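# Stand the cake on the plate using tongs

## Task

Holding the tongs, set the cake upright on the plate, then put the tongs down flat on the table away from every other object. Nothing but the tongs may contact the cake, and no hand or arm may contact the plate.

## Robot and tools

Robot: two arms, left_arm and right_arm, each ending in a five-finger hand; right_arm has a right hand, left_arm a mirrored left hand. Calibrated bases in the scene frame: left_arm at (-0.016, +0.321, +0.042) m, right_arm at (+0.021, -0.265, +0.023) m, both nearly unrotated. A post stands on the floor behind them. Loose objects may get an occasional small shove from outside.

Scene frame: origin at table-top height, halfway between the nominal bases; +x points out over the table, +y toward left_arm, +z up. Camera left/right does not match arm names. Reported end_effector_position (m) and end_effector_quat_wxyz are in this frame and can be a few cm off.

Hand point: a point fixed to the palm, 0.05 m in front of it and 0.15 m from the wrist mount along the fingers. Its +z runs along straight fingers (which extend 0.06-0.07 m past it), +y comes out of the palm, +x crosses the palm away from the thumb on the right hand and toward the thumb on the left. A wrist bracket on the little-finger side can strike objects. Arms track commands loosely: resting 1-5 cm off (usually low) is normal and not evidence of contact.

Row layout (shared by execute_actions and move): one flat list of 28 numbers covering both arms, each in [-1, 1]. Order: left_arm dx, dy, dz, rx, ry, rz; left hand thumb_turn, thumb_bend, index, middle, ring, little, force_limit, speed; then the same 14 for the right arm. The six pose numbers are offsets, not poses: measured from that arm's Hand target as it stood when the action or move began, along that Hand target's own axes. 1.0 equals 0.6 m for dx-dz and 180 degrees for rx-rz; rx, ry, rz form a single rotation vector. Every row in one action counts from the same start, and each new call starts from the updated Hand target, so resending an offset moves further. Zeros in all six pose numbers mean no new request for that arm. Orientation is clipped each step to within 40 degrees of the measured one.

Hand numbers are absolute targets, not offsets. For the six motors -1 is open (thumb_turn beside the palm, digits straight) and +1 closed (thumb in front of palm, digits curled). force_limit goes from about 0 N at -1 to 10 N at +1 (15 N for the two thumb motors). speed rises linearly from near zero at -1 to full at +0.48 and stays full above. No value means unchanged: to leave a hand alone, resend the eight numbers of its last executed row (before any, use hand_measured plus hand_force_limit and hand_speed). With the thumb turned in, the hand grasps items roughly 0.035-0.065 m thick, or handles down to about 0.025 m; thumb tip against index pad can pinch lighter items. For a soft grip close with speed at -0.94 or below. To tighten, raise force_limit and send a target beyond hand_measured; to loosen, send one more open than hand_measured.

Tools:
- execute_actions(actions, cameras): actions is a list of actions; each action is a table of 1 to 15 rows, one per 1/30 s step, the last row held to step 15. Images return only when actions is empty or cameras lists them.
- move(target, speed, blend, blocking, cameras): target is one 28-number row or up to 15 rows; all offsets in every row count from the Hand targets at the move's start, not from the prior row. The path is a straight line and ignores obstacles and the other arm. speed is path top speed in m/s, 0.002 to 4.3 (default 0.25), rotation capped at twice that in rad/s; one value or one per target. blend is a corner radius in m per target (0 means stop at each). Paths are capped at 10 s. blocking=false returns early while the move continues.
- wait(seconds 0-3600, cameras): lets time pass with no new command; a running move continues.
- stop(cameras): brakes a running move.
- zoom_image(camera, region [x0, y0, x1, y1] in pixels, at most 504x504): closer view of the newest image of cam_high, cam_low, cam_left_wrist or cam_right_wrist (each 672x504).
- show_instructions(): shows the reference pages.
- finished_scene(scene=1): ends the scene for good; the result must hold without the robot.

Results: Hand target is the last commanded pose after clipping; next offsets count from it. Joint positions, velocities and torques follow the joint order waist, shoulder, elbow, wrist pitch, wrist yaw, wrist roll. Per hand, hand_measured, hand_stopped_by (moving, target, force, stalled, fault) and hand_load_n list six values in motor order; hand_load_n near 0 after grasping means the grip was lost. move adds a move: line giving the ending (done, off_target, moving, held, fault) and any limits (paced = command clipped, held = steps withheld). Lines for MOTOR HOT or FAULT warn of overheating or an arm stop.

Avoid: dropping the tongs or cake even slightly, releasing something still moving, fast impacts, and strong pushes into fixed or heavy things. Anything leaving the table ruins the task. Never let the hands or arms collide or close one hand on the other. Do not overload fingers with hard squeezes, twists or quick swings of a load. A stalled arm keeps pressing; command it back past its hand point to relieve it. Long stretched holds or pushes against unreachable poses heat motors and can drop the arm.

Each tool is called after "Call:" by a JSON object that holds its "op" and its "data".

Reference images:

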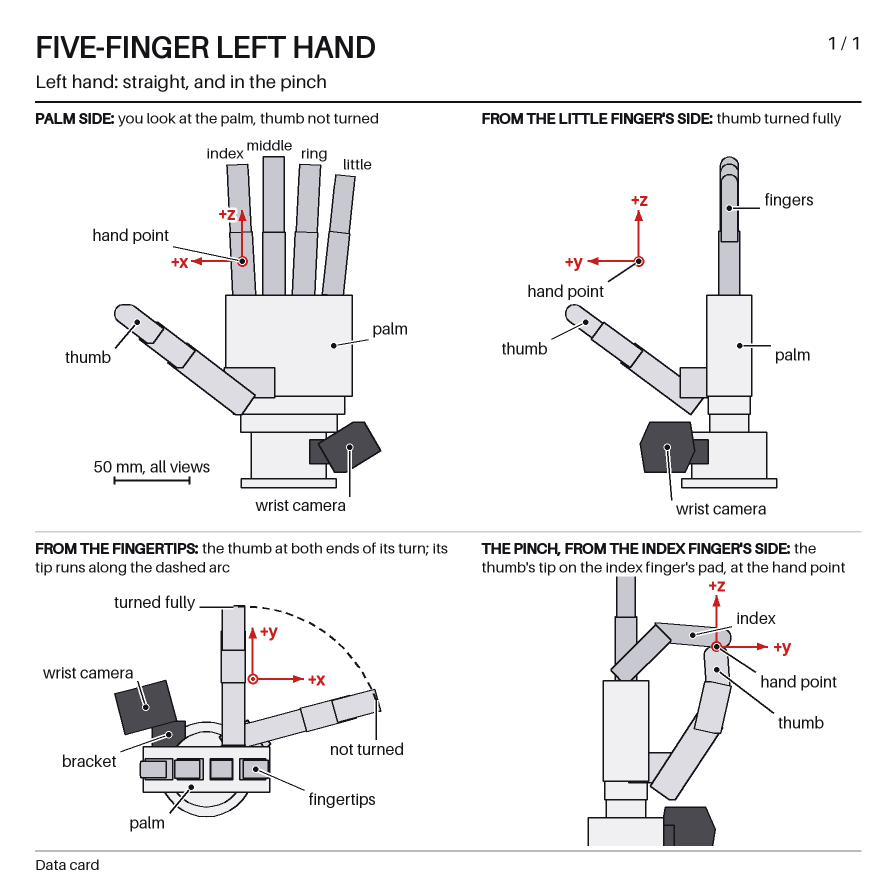

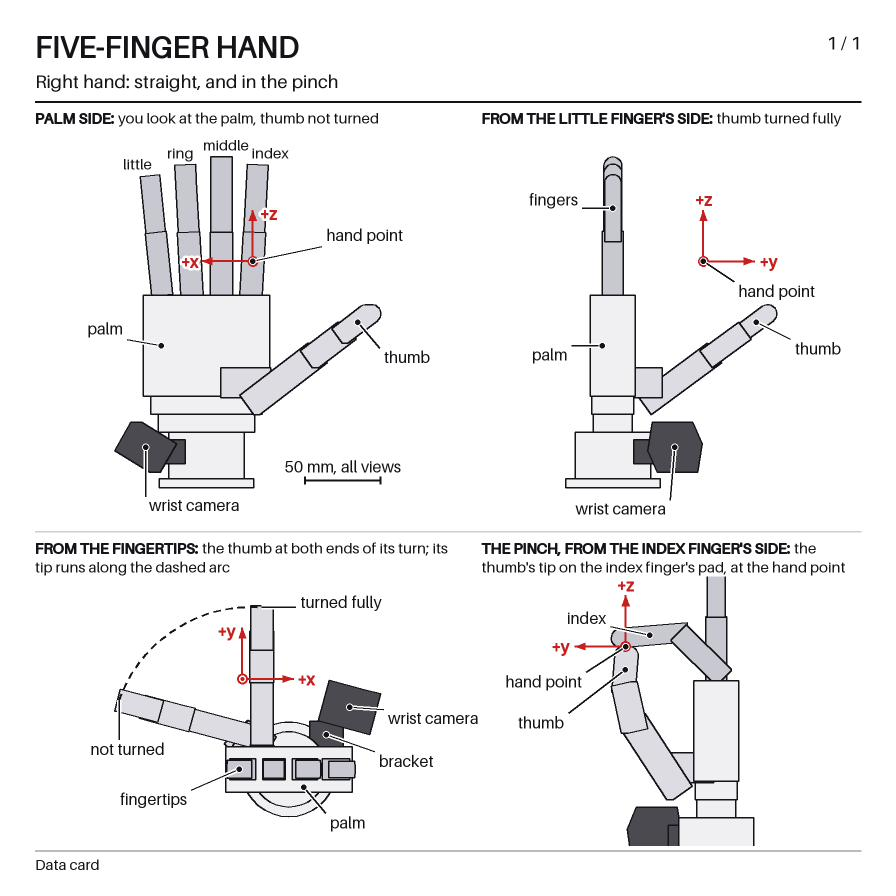

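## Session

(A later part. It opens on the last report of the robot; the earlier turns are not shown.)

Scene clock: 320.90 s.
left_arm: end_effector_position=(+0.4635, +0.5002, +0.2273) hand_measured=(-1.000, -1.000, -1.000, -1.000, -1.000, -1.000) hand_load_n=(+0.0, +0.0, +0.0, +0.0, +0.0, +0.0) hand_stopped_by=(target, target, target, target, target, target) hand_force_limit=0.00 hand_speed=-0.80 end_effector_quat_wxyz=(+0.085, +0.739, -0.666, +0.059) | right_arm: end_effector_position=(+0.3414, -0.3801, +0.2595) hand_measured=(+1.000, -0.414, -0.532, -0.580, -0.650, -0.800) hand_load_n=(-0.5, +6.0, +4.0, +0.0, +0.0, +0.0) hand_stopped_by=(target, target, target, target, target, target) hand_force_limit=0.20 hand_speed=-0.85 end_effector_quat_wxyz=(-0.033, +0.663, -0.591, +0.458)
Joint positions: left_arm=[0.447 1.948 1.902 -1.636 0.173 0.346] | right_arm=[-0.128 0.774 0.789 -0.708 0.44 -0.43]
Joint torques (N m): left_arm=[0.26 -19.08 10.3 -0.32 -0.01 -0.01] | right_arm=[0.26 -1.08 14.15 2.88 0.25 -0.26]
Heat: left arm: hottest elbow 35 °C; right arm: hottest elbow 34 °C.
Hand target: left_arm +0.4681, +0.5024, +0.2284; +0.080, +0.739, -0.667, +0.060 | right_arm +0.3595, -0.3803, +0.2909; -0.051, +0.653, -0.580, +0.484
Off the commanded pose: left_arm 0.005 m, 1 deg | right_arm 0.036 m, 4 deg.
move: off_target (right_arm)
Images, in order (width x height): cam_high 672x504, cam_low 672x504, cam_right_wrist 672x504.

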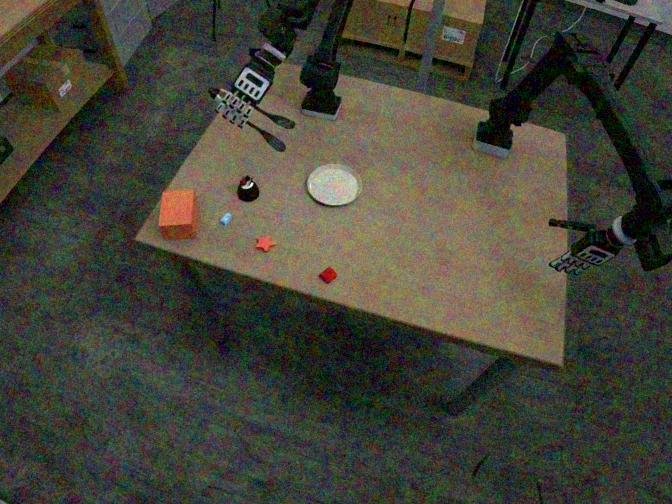

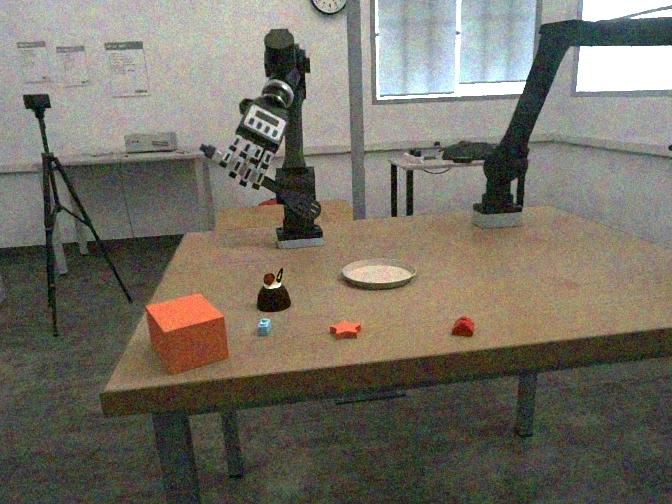

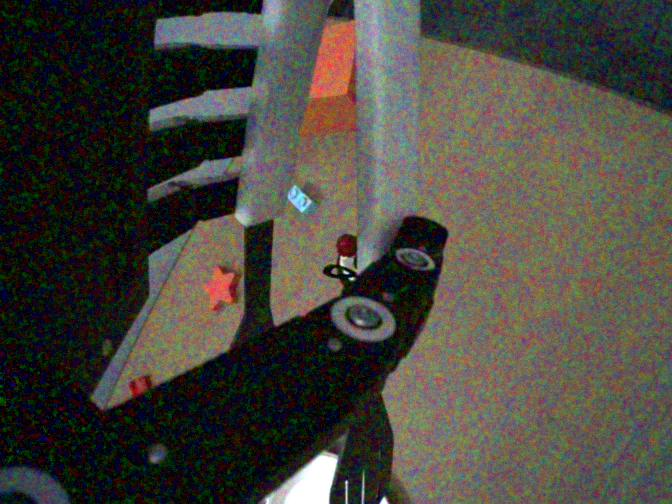

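Call:
{"op": "move", "data": {"target": [[0,0,0,0,0,0,-1,-1,-1,-1,-1,-1,0,-0.8,-0.006,-0.028,-0.0055,0.1537,0.1307,-0.2799,1,-0.41,-0.53,-0.58,-0.65,-0.8,0.2,-0.85]], "speed": 0.12, "cameras": ["cam_low","cam_high","cam_right_wrist"]}}

Call:
{"op": "zoom_image", "data": {"camera": "cam_low", "region": [180, 120, 340, 280]}}

Call:
{"op": "zoom_image", "data": {"camera": "cam_high", "region": [180, 50, 340, 210]}}

Scene clock: 345.17 s.
left_arm: end_effector_position=(+0.4635, +0.5002, +0.2273) hand_measured=(-1.000, -1.000, -1.000, -1.000, -1.000, -1.000) hand_load_n=(+0.0, +0.0, +0.0, +0.0, +0.0, +0.0) hand_stopped_by=(target, target, target, target, target, target) hand_force_limit=0.00 hand_speed=-0.80 end_effector_quat_wxyz=(+0.085, +0.739, -0.666, +0.059) | right_arm: end_effector_position=(+0.3703, -0.3674, +0.2879) hand_measured=(+1.000, -0.414, -0.532, -0.580, -0.650, -0.800) hand_load_n=(+0.0, +6.0, +3.5, +0.0, +0.0, +0.0) hand_stopped_by=(target, target, target, target, target, target) hand_force_limit=0.20 hand_speed=-0.85 end_effector_quat_wxyz=(+0.118, +0.710, -0.124, +0.683)
Joint positions: left_arm=[0.447 1.948 1.902 -1.636 0.173 0.346] | right_arm=[0.082 0.583 0.349 0.192 0.447 -1.55]
Joint torques (N m): left_arm=[0.03 -19.37 10.37 -0.28 0.01 0.01] | right_arm=[-0.97 -0.09 10.14 3.36 -0.1 -0.31]
Heat: left arm: hottest elbow 35 °C; right arm: hottest elbow 40 °C.
Hand target: left_arm +0.4681, +0.5024, +0.2284; +0.080, +0.739, -0.667, +0.060 | right_arm +0.3696, -0.3703, +0.3010; +0.122, +0.696, -0.122, +0.697
Off the commanded pose: left_arm 0.005 m, 1 deg | right_arm 0.014 m, 2 deg.
move: off_target (right_arm)
Images, in order (width x height): cam_high 672x504, cam_low 672x504, cam_right_wrist 672x504.

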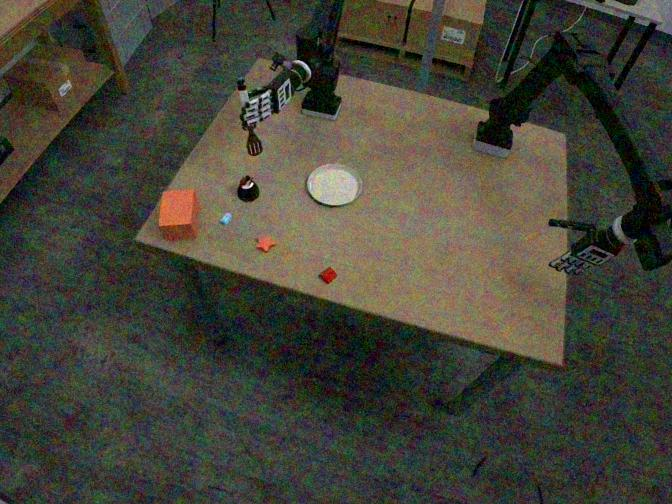

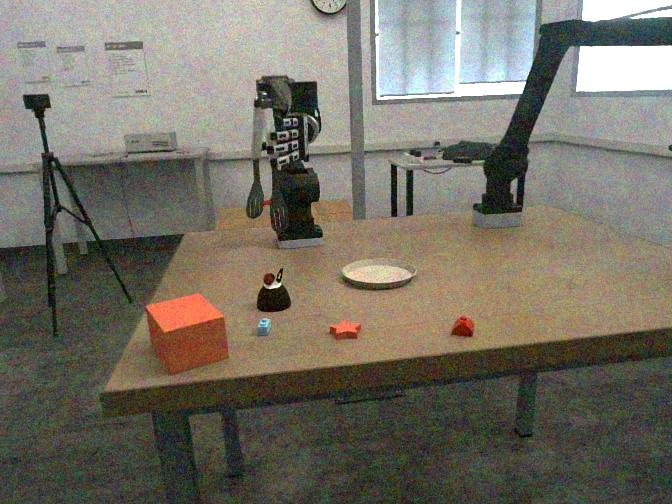

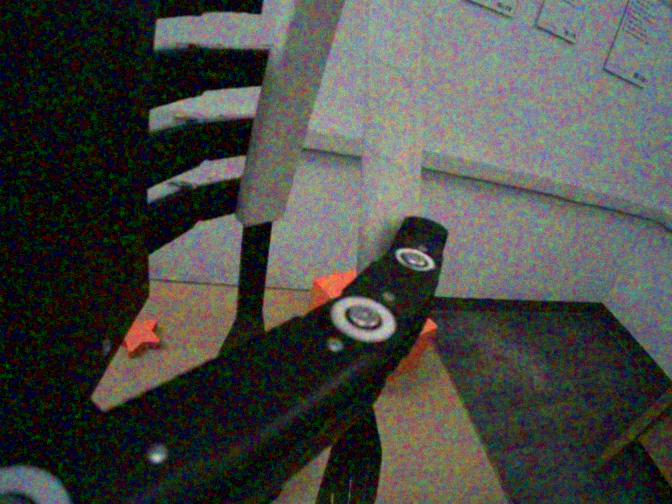

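Scaled by 3.150 from the camera's image (finer frame: 960x720).

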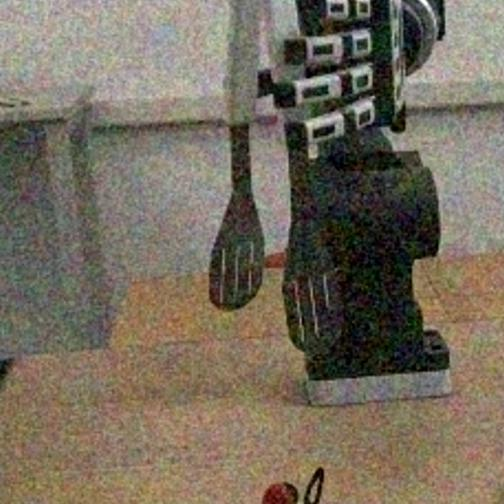

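Scaled by 3.150 from the camera's image (finer frame: 960x720).

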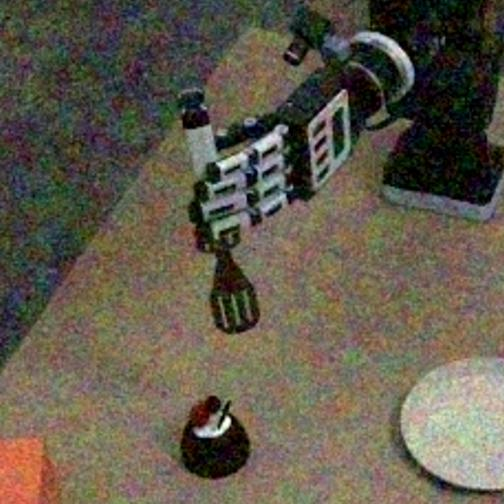

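Call:
{"op": "move", "data": {"target": [[0,0,0,0,0,0,-1,-1,-1,-1,-1,-1,0,-0.8,0,-0.034,0.1397,0,0,0,1,-0.41,-0.53,-0.58,-0.65,-0.8,0.2,-0.85]], "speed": 0.1, "cameras": ["cam_low","cam_high","cam_right_wrist"]}}

Call:
{"op": "zoom_image", "data": {"camera": "cam_low", "region": [200, 150, 360, 330]}}

Call:
{"op": "zoom_image", "data": {"camera": "cam_high", "region": [180, 80, 340, 240]}}

Scene clock: 370.20 s.
left_arm: end_effector_position=(+0.4635, +0.5002, +0.2273) hand_measured=(-1.000, -1.000, -1.000, -1.000, -1.000, -1.000) hand_load_n=(+0.0, +0.0, +0.0, +0.0, +0.0, +0.0) hand_stopped_by=(target, target, target, target, target, target) hand_force_limit=0.00 hand_speed=-0.80 end_effector_quat_wxyz=(+0.085, +0.739, -0.666, +0.059) | right_arm: end_effector_position=(+0.4417, -0.3754, +0.2660) hand_measured=(+1.000, -0.414, -0.532, -0.580, -0.650, -0.800) hand_load_n=(+0.0, +6.0, +3.5, +0.0, +0.0, +0.0) hand_stopped_by=(target, target, target, target, target, target) hand_force_limit=0.20 hand_speed=-0.85 end_effector_quat_wxyz=(+0.119, +0.721, -0.122, +0.672)
Joint positions: left_arm=[0.447 1.948 1.902 -1.636 0.173 0.346] | right_arm=[0.022 0.933 0.435 0.423 0.385 -1.551]
Joint torques (N m): left_arm=[0.26 -19.31 10.29 -0.29 0 0.01] | right_arm=[-1.08 -2.55 13.05 3.37 -0.1 -0.3]
Heat: left arm: hottest elbow 35 °C; right arm: hottest elbow 37 °C.
Hand target: left_arm +0.4681, +0.5024, +0.2284; +0.080, +0.739, -0.667, +0.060 | right_arm +0.4554, -0.3797, +0.3013; +0.122, +0.696, -0.122, +0.697
Off the commanded pose: left_arm 0.005 m, 1 deg | right_arm 0.038 m, 4 deg.
move: off_target (right_arm)
Images, in order (width x height): cam_high 672x504, cam_low 672x504, cam_right_wrist 672x504.

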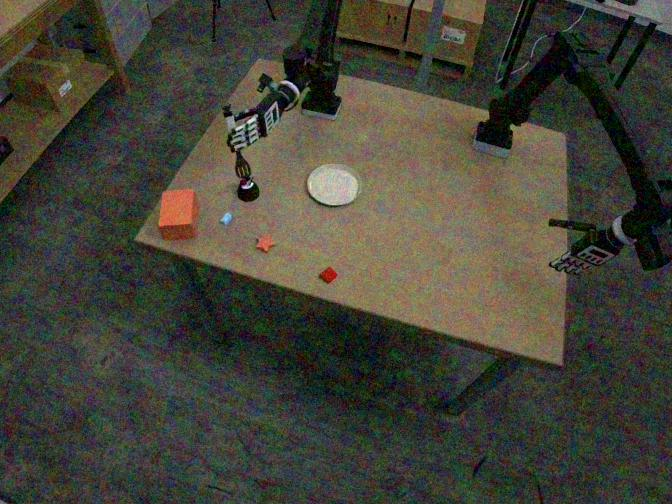

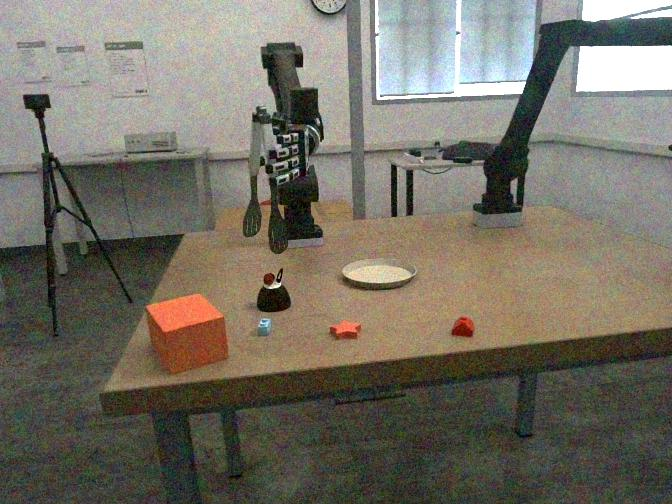

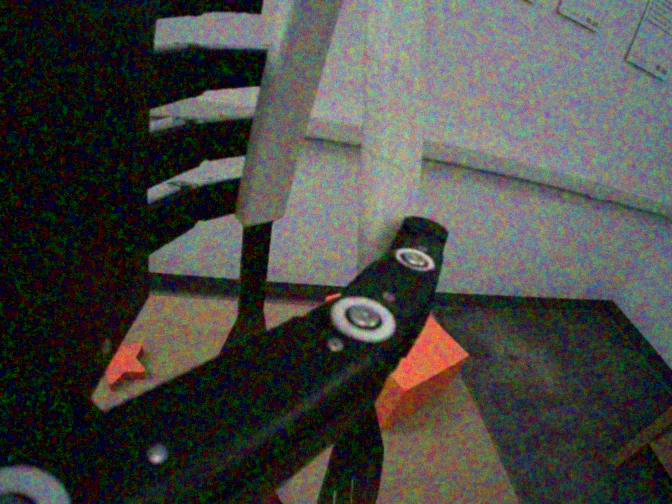

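Scaled by 2.800 from the camera's image (finer frame: 960x720).

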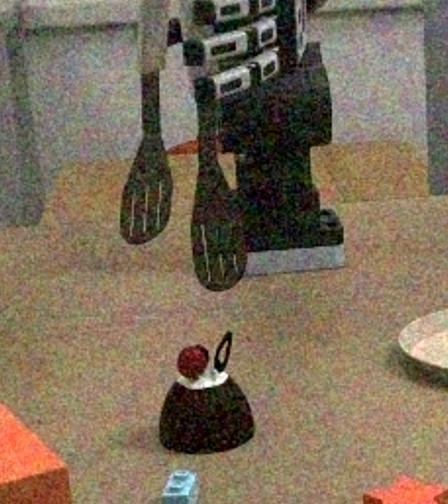

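Scaled by 3.150 from the camera's image (finer frame: 960x720).

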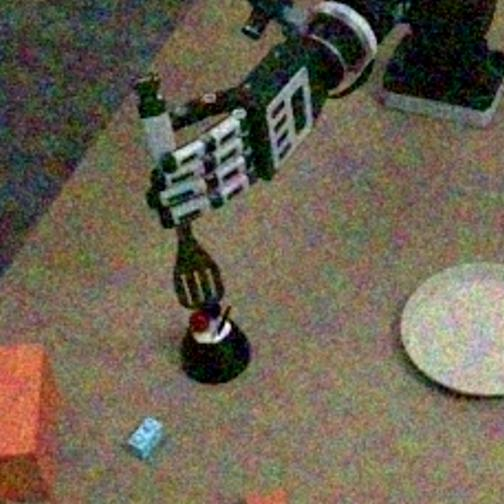

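Call:
{"op": "execute_actions", "data": {"actions": []}}

Scene clock: 380.00 s.
left_arm: end_effector_position=(+0.4635, +0.5002, +0.2273) hand_measured=(-1.000, -1.000, -1.000, -1.000, -1.000, -1.000) hand_load_n=(+0.0, +0.0, +0.0, +0.0, +0.0, +0.0) hand_stopped_by=(target, target, target, target, target, target) hand_force_limit=0.00 hand_speed=-0.80 end_effector_quat_wxyz=(+0.085, +0.739, -0.666, +0.059) | right_arm: end_effector_position=(+0.4417, -0.3754, +0.2660) hand_measured=(+1.000, -0.414, -0.532, -0.580, -0.650, -0.800) hand_load_n=(+0.0, +6.0, +4.0, +0.0, -0.5, +0.0) hand_stopped_by=(target, target, target, target, target, target) hand_force_limit=0.20 hand_speed=-0.85 end_effector_quat_wxyz=(+0.119, +0.721, -0.122, +0.672)
Joint positions: left_arm=[0.447 1.948 1.902 -1.636 0.173 0.346] | right_arm=[0.022 0.933 0.435 0.423 0.385 -1.551]
Joint velocities: within noise
Joint torques (N m): left_arm=[0.26 -19.14 10.29 -0.36 0.02 0] | right_arm=[-1.08 -2.55 13.05 3.38 -0.1 -0.3]
Heat: left arm: hottest elbow 35 °C; right arm: hottest elbow 39 °C.
Hand target: left_arm +0.4681, +0.5024, +0.2284; +0.080, +0.739, -0.667, +0.060 | right_arm +0.4554, -0.3797, +0.3013; +0.122, +0.696, -0.122, +0.697
Off the commanded pose: left_arm 0.005 m, 1 deg | right_arm 0.038 m, 4 deg.

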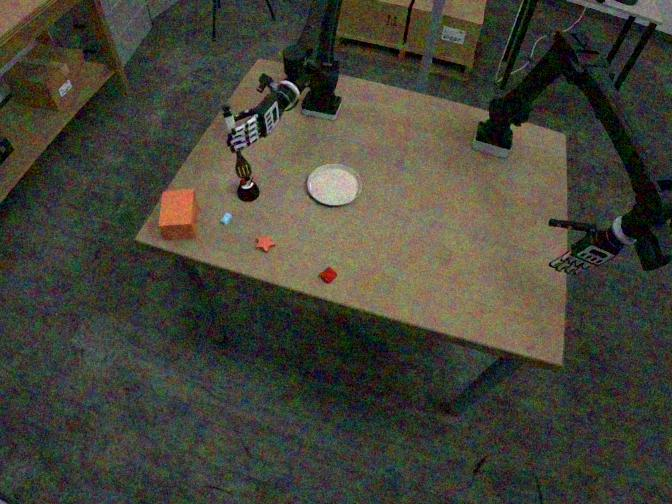

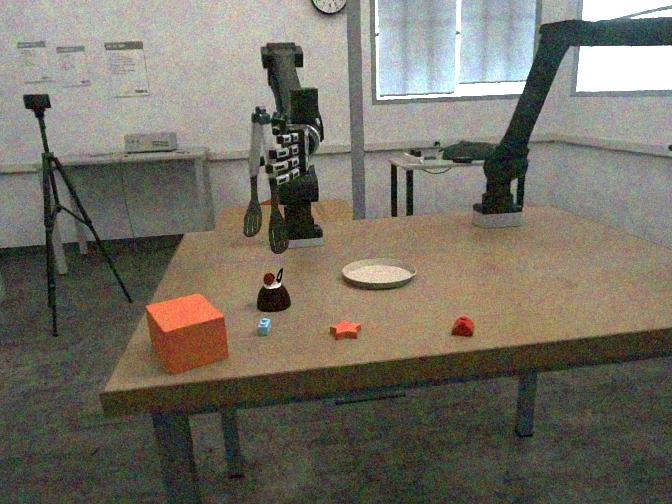

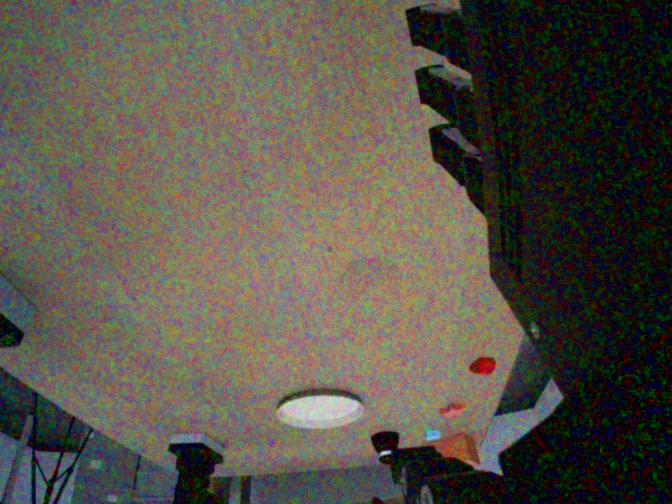

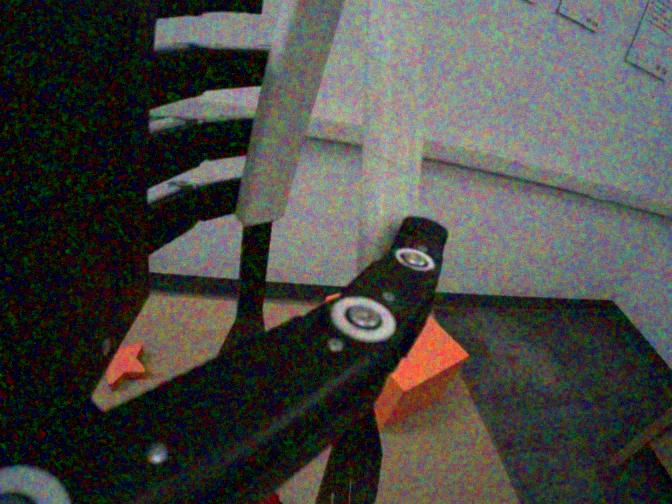

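Call:
{"op": "zoom_image", "data": {"camera": "cam_high", "region": [200, 120, 300, 220]}}

Call:
{"op": "zoom_image", "data": {"camera": "cam_low", "region": [220, 160, 340, 320]}}

Scaled by 5.040 from the camera's image (finer frame: 960x720).

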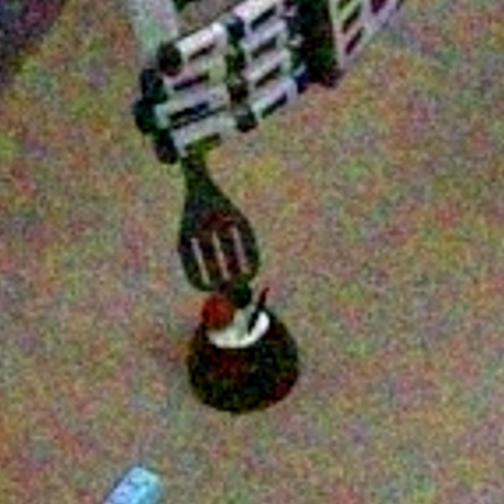

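Scaled by 3.150 from the camera's image (finer frame: 960x720).

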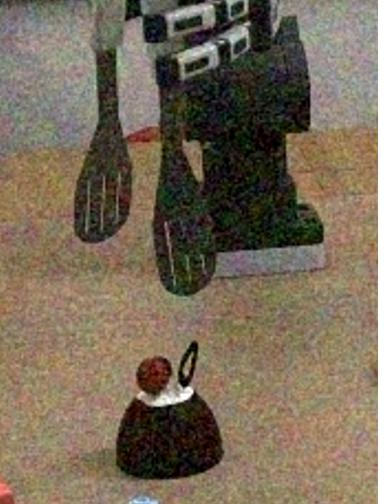

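Call:
{"op": "move", "data": {"target": [0,0,0,0,0,0,-1,-1,-1,-1,-1,-1,0,-0.8,0.022,-0.030,0.0353,0,0,0,1,-0.41,-0.53,-0.58,-0.65,-0.8,0.2,-0.85], "speed": 0.1, "cameras": ["cam_high","cam_low","cam_right_wrist"]}}

Call:
{"op": "zoom_image", "data": {"camera": "cam_high", "region": [200, 120, 300, 220]}}

Call:
{"op": "zoom_image", "data": {"camera": "cam_low", "region": [220, 160, 340, 320]}}

Scene clock: 396.87 s.
left_arm: end_effector_position=(+0.4635, +0.5002, +0.2273) hand_measured=(-1.000, -1.000, -1.000, -1.000, -1.000, -1.000) hand_load_n=(+0.0, +0.0, +0.0, +0.0, -0.5, +0.0) hand_stopped_by=(target, target, target, target, target, target) hand_force_limit=0.00 hand_speed=-0.80 end_effector_quat_wxyz=(+0.085, +0.739, -0.666, +0.059) | right_arm: end_effector_position=(+0.4673, -0.3730, +0.2831) hand_measured=(+1.000, -0.414, -0.532, -0.580, -0.650, -0.800) hand_load_n=(+0.0, +6.0, +3.5, +0.0, +0.0, +0.0) hand_stopped_by=(target, target, target, target, target, target) hand_force_limit=0.20 hand_speed=-0.85 end_effector_quat_wxyz=(+0.123, +0.717, -0.126, +0.675)
Joint positions: left_arm=[0.447 1.948 1.902 -1.636 0.173 0.346] | right_arm=[0.033 1.004 0.516 0.423 0.409 -1.551]
Joint torques (N m): left_arm=[0.44 -19.25 10.26 -0.34 0.01 -0.01] | right_arm=[0.26 -3.43 12.9 3.18 0.1 -0.29]
Heat: left arm: hottest elbow 35 °C; right arm: hottest elbow 42 °C.
Hand target: left_arm +0.4681, +0.5024, +0.2284; +0.080, +0.739, -0.667, +0.060 | right_arm +0.4814, -0.3700, +0.3144; +0.122, +0.696, -0.123, +0.697
Off the commanded pose: left_arm 0.005 m, 1 deg | right_arm 0.035 m, 4 deg.
move: off_target (right_arm)

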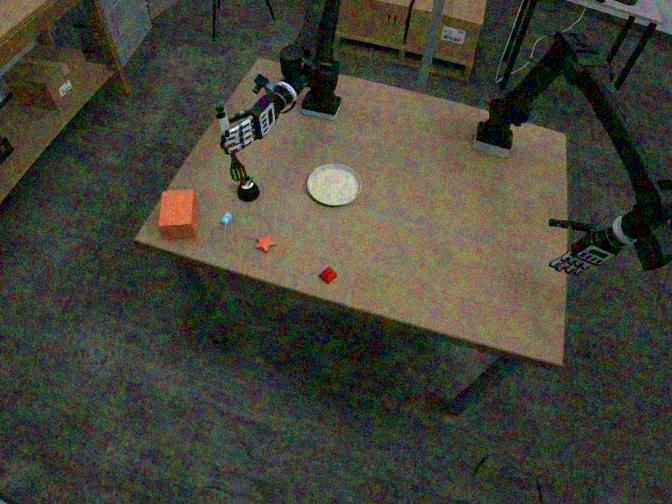

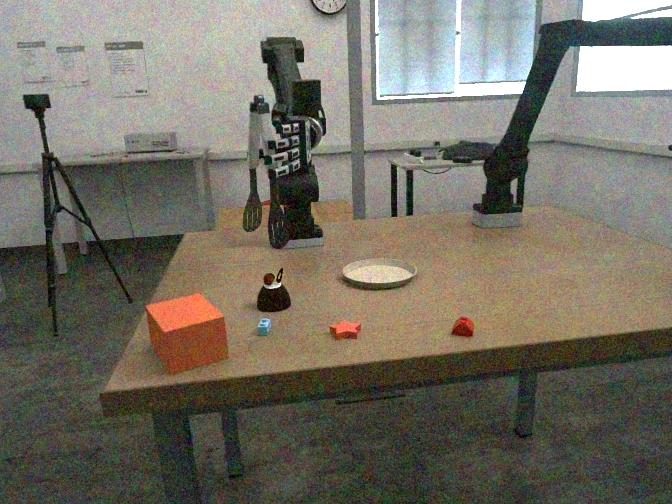

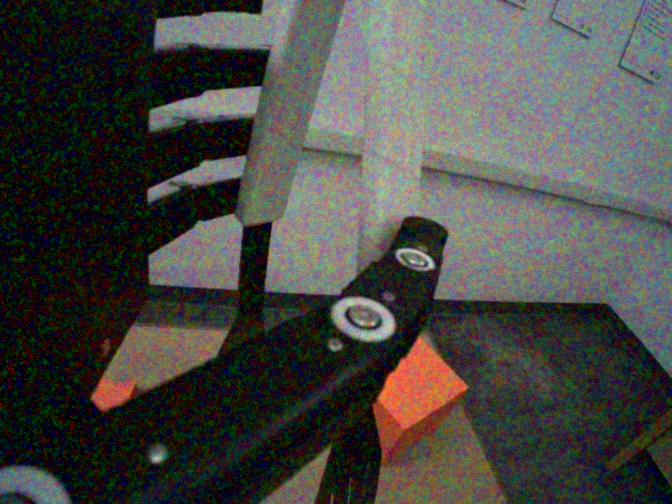

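Scaled by 5.040 from the camera's image (finer frame: 960x720).

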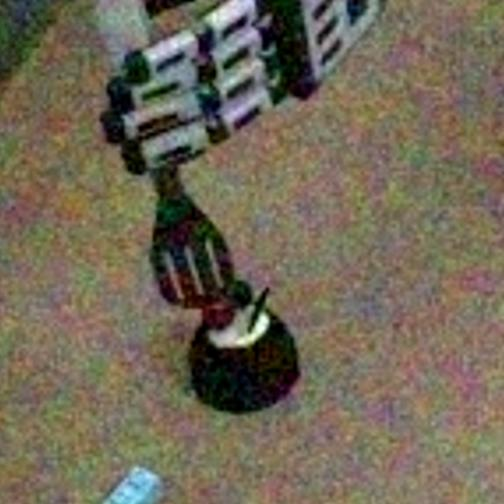

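Scaled by 3.150 from the camera's image (finer frame: 960x720).

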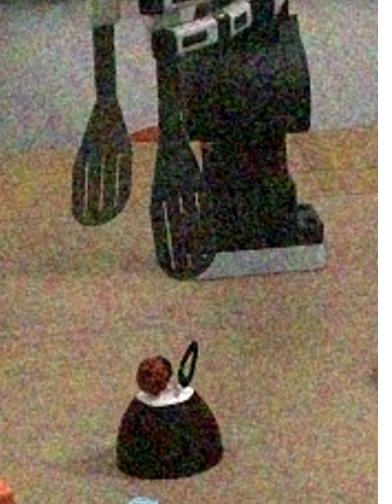

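Call:
{"op": "zoom_image", "data": {"camera": "cam_low", "region": [220, 70, 340, 230]}}

Call:
{"op": "zoom_image", "data": {"camera": "cam_high", "region": [200, 60, 300, 160]}}

Scaled by 3.150 from the camera's image (finer frame: 960x720).

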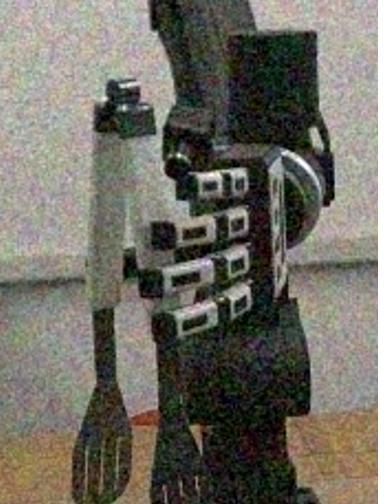

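Scaled by 5.040 from the camera's image (finer frame: 960x720).

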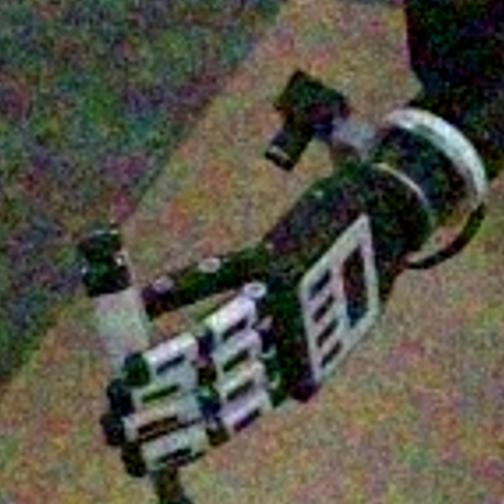

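Call:
{"op": "move", "data": {"target": [0,0,0,0,0,0,-1,-1,-1,-1,-1,-1,0,-0.8,-0.02,-0.0075,-0.0235,0,0.0298,0.025,1,-0.41,-0.53,-0.58,-0.65,-0.8,0.2,-0.85], "speed": 0.08, "cameras": ["cam_high","cam_low","cam_right_wrist"]}}

Call:
{"op": "zoom_image", "data": {"camera": "cam_high", "region": [190, 90, 290, 220]}}

Call:
{"op": "zoom_image", "data": {"camera": "cam_low", "region": [220, 70, 340, 320]}}

Scene clock: 425.73 s.
left_arm: end_effector_position=(+0.4635, +0.5002, +0.2273) hand_measured=(-1.000, -1.000, -1.000, -1.000, -1.000, -1.000) hand_load_n=(+0.0, +0.0, -0.5, +0.0, +0.0, +0.0) hand_stopped_by=(target, target, target, target, target, target) hand_force_limit=0.00 hand_speed=-0.80 end_effector_quat_wxyz=(+0.085, +0.739, -0.666, +0.059) | right_arm: end_effector_position=(+0.4670, -0.3653, +0.2968) hand_measured=(+1.000, -0.414, -0.532, -0.580, -0.650, -0.800) hand_load_n=(+0.0, +6.0, +3.5, +0.0, +0.0, +0.0) hand_stopped_by=(target, target, target, target, target, target) hand_force_limit=0.20 hand_speed=-0.85 end_effector_quat_wxyz=(+0.109, +0.667, -0.141, +0.723)
Joint positions: left_arm=[0.447 1.948 1.902 -1.636 0.173 0.346] | right_arm=[0.061 1.027 0.474 0.63 0.438 -1.545]
Joint torques (N m): left_arm=[0.03 -19.19 10.22 -0.39 0 0.02] | right_arm=[0.32 -3.37 9.11 3.32 0.11 0.03]
Heat: left arm: hottest elbow 36 °C; right arm: hottest elbow 39 °C.
Hand target: left_arm +0.4681, +0.5024, +0.2284; +0.080, +0.739, -0.667, +0.060 | right_arm +0.4697, -0.3610, +0.3026; +0.100, +0.657, -0.144, +0.733
Off the commanded pose: left_arm 0.005 m, 1 deg | right_arm 0.007 m, 2 deg.
move: done

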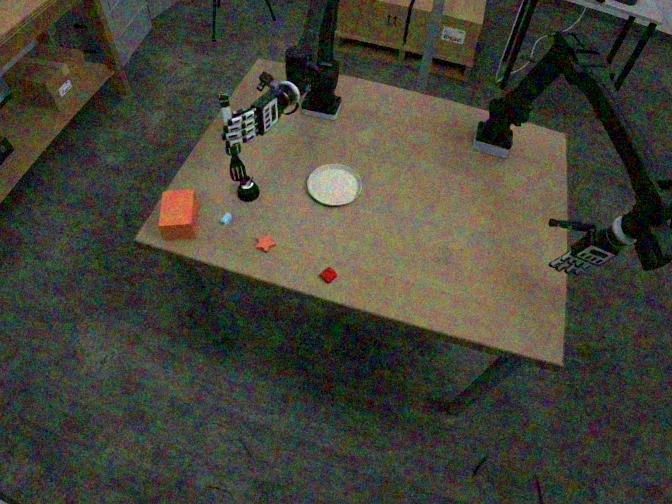

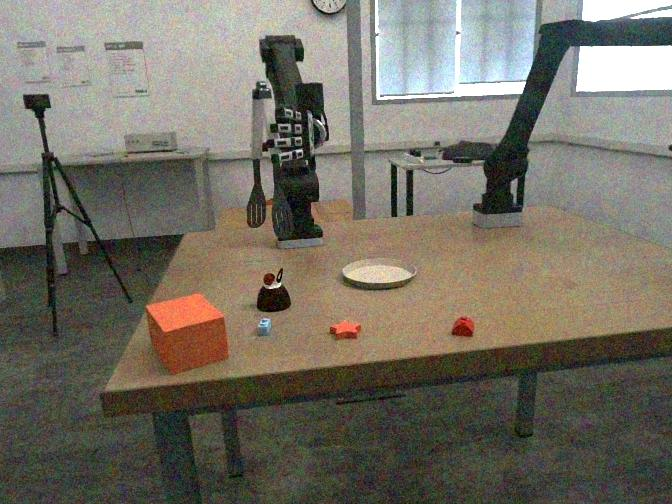

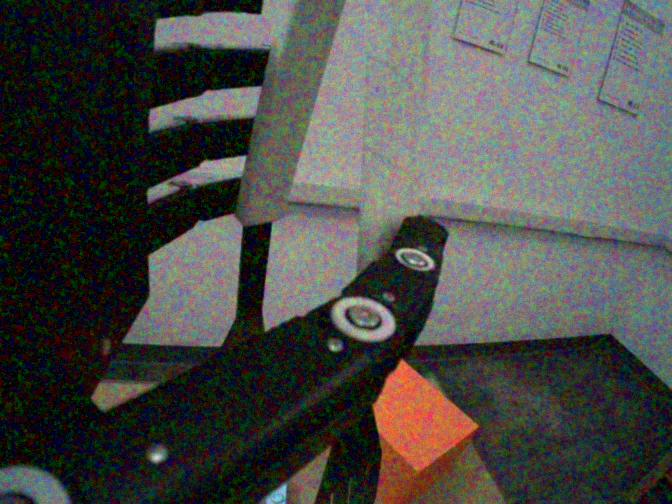

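Scaled by 3.877 from the camera's image (finer frame: 960x720).

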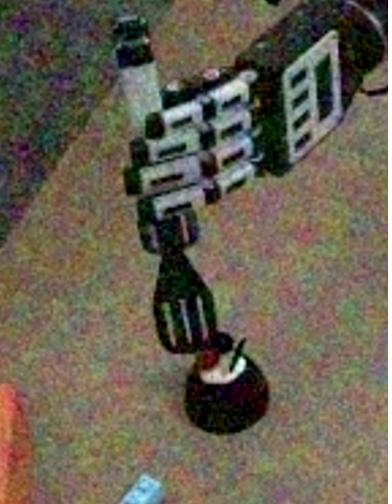

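Scaled by 2.016 from the camera's image (finer frame: 960x720).

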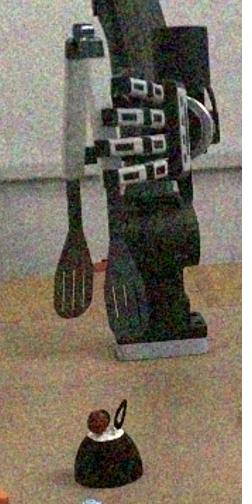

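Call:
{"op": "move", "data": {"target": [0,0,0,0,0,0,-1,-1,-1,-1,-1,-1,0,-0.8,-0.031,0.0011,-0.0325,0,0,0,1,-0.41,-0.53,-0.58,-0.65,-0.8,0.2,-0.85], "speed": 0.08, "cameras": ["cam_high","cam_low","cam_right_wrist"]}}

Call:
{"op": "zoom_image", "data": {"camera": "cam_high", "region": [190, 90, 290, 220]}}

Call:
{"op": "zoom_image", "data": {"camera": "cam_low", "region": [220, 170, 340, 320]}}

Scene clock: 439.47 s.
left_arm: end_effector_position=(+0.4635, +0.5002, +0.2273) hand_measured=(-1.000, -1.000, -1.000, -1.000, -1.000, -1.000) hand_load_n=(+0.0, +0.0, +0.0, +0.0, +0.0, +0.0) hand_stopped_by=(target, target, target, target, target, target) hand_force_limit=0.00 hand_speed=-0.80 end_effector_quat_wxyz=(+0.085, +0.739, -0.666, +0.059) | right_arm: end_effector_position=(+0.4514, -0.3579, +0.2727) hand_measured=(+1.000, -0.414, -0.532, -0.580, -0.650, -0.800) hand_load_n=(+0.0, +6.0, +3.5, +0.0, +0.0, +0.0) hand_stopped_by=(target, target, target, target, target, target) hand_force_limit=0.20 hand_speed=-0.85 end_effector_quat_wxyz=(+0.108, +0.670, -0.141, +0.721)
Joint positions: left_arm=[0.447 1.948 1.902 -1.636 0.173 0.346] | right_arm=[0.092 1.027 0.404 0.694 0.468 -1.545]
Joint torques (N m): left_arm=[0.21 -19.43 10.26 -0.35 0.02 0.03] | right_arm=[0.32 -3.55 8.9 3.3 0.11 -0.01]
Heat: left arm: hottest elbow 36 °C; right arm: hottest elbow 39 °C.
Hand target: left_arm +0.4681, +0.5024, +0.2284; +0.080, +0.739, -0.667, +0.060 | right_arm +0.4534, -0.3542, +0.2822; +0.100, +0.657, -0.144, +0.733
Off the commanded pose: left_arm 0.005 m, 1 deg | right_arm 0.010 m, 2 deg.
move: done

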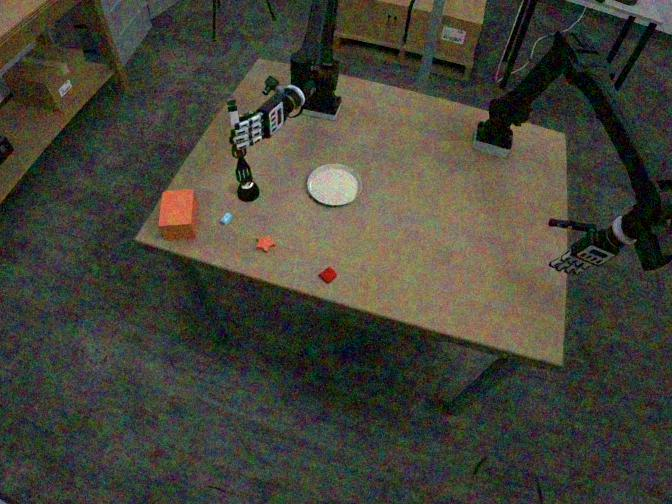

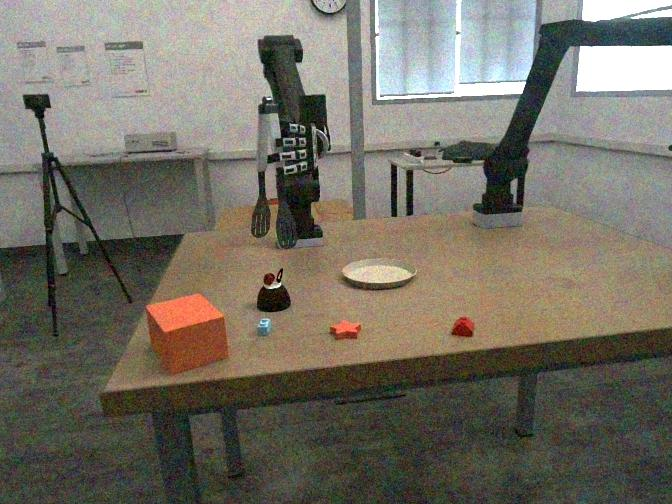

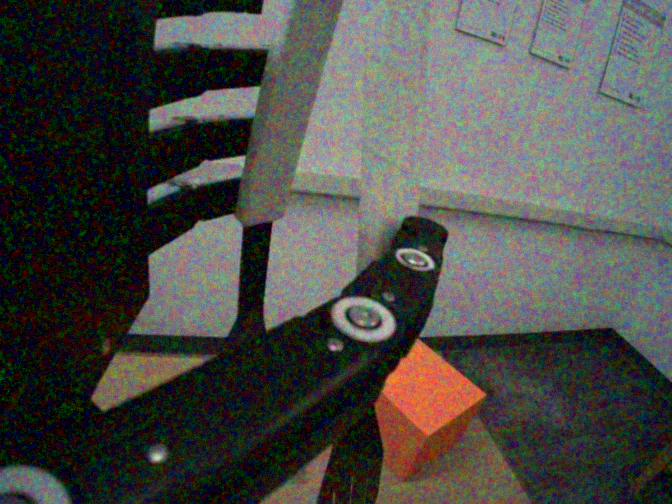

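Scaled by 3.877 from the camera's image (finer frame: 960x720).

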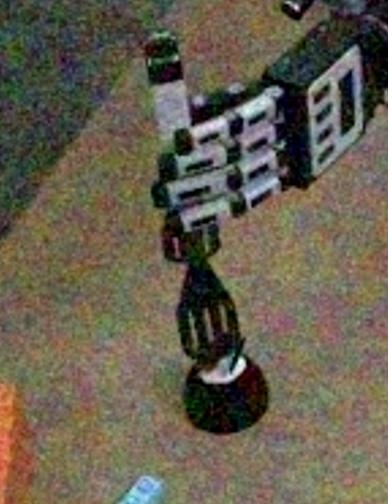

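Scaled by 3.360 from the camera's image (finer frame: 960x720).

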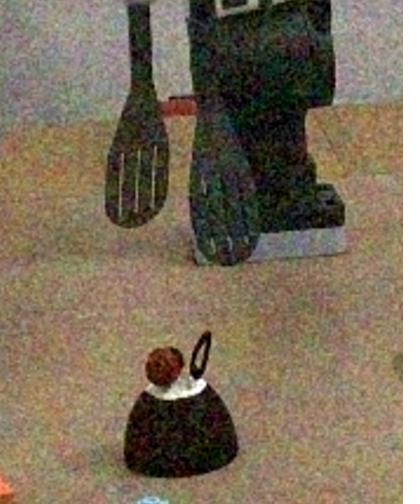

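Call:
{"op": "move", "data": {"target": [0,0,0,0,0,0,-1,-1,-1,-1,-1,-1,0,-0.8,-0.098,0.0142,-0.0169,0,0,0,1,-0.41,-0.53,-0.58,-0.65,-0.8,0.2,-0.85], "speed": 0.08, "cameras": ["cam_high","cam_low","cam_right_wrist"]}}

Call:
{"op": "zoom_image", "data": {"camera": "cam_high", "region": [200, 120, 300, 220]}}

Call:
{"op": "zoom_image", "data": {"camera": "cam_low", "region": [220, 170, 340, 320]}}

Scene clock: 448.60 s.
left_arm: end_effector_position=(+0.4635, +0.5002, +0.2273) hand_measured=(-1.000, -1.000, -1.000, -1.000, -1.000, -1.000) hand_load_n=(+0.0, +0.0, +0.0, +0.0, +0.0, +0.0) hand_stopped_by=(target, target, target, target, target, target) hand_force_limit=0.00 hand_speed=-0.80 end_effector_quat_wxyz=(+0.085, +0.739, -0.666, +0.059) | right_arm: end_effector_position=(+0.4455, -0.3586, +0.2160) hand_measured=(+1.000, -0.414, -0.532, -0.580, -0.650, -0.800) hand_load_n=(+0.0, +6.0, +3.5, +0.0, +0.0, +0.0) hand_stopped_by=(target, target, target, target, target, target) hand_force_limit=0.20 hand_speed=-0.85 end_effector_quat_wxyz=(+0.108, +0.667, -0.141, +0.723)
Joint positions: left_arm=[0.447 1.948 1.902 -1.636 0.173 0.346] | right_arm=[0.092 1.21 0.307 0.981 0.468 -1.545]
Joint torques (N m): left_arm=[0.21 -19.55 10.26 -0.31 0.02 0] | right_arm=[-0.03 -3.9 7.09 3.29 -0.11 -0.01]
Heat: left arm: hottest elbow 36 °C; right arm: hottest elbow 38 °C.
Hand target: left_arm +0.4681, +0.5024, +0.2284; +0.080, +0.739, -0.667, +0.060 | right_arm +0.4479, -0.3562, +0.2221; +0.100, +0.657, -0.144, +0.733
Off the commanded pose: left_arm 0.005 m, 1 deg | right_arm 0.007 m, 2 deg.
move: done

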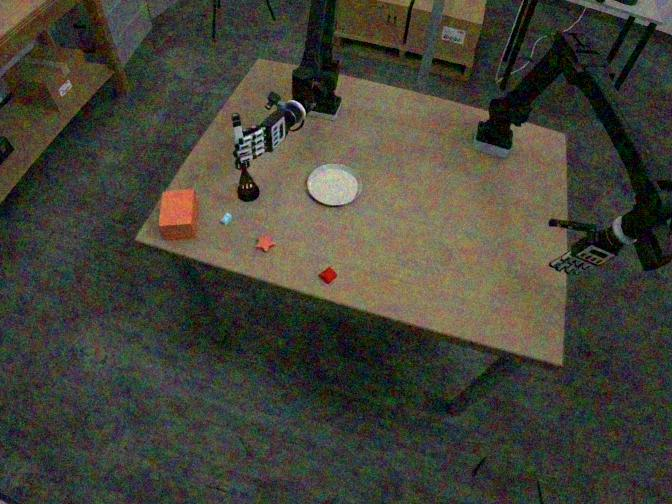

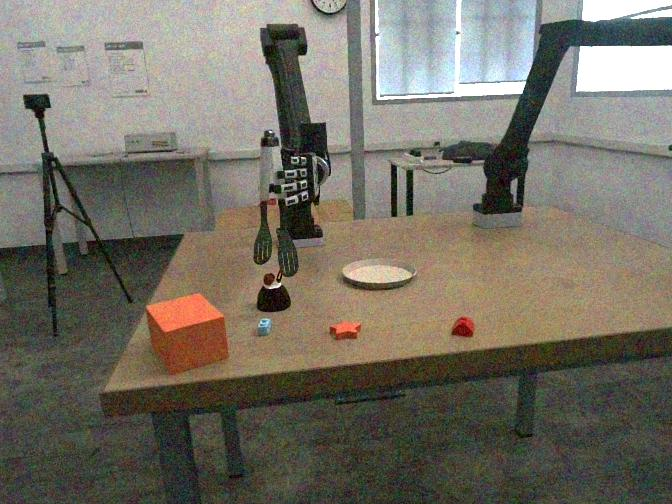

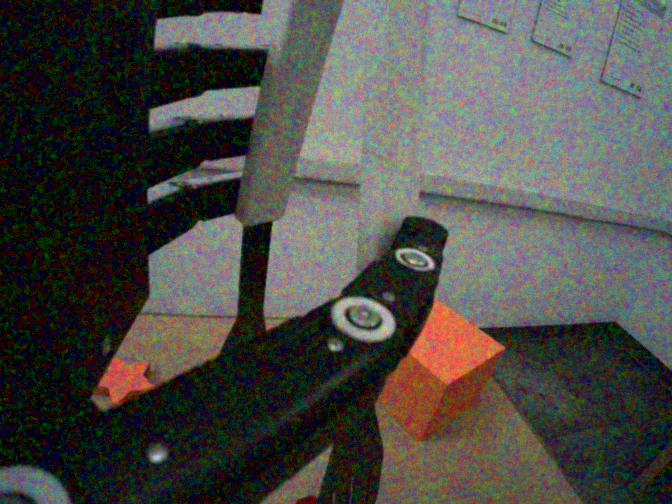

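Scaled by 5.040 from the camera's image (finer frame: 960x720).

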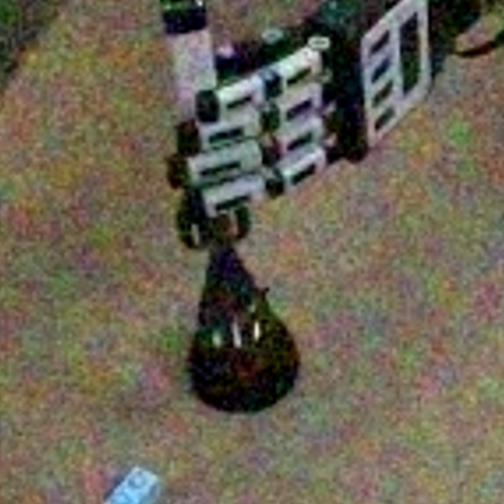

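Scaled by 3.360 from the camera's image (finer frame: 960x720).

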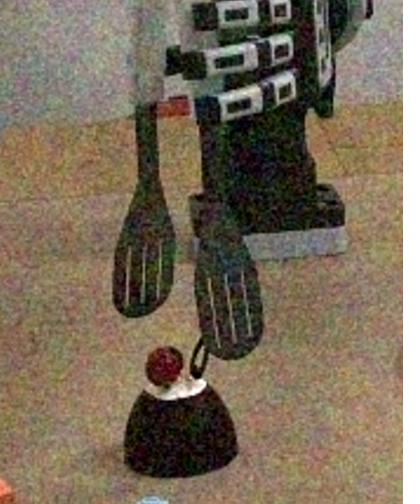

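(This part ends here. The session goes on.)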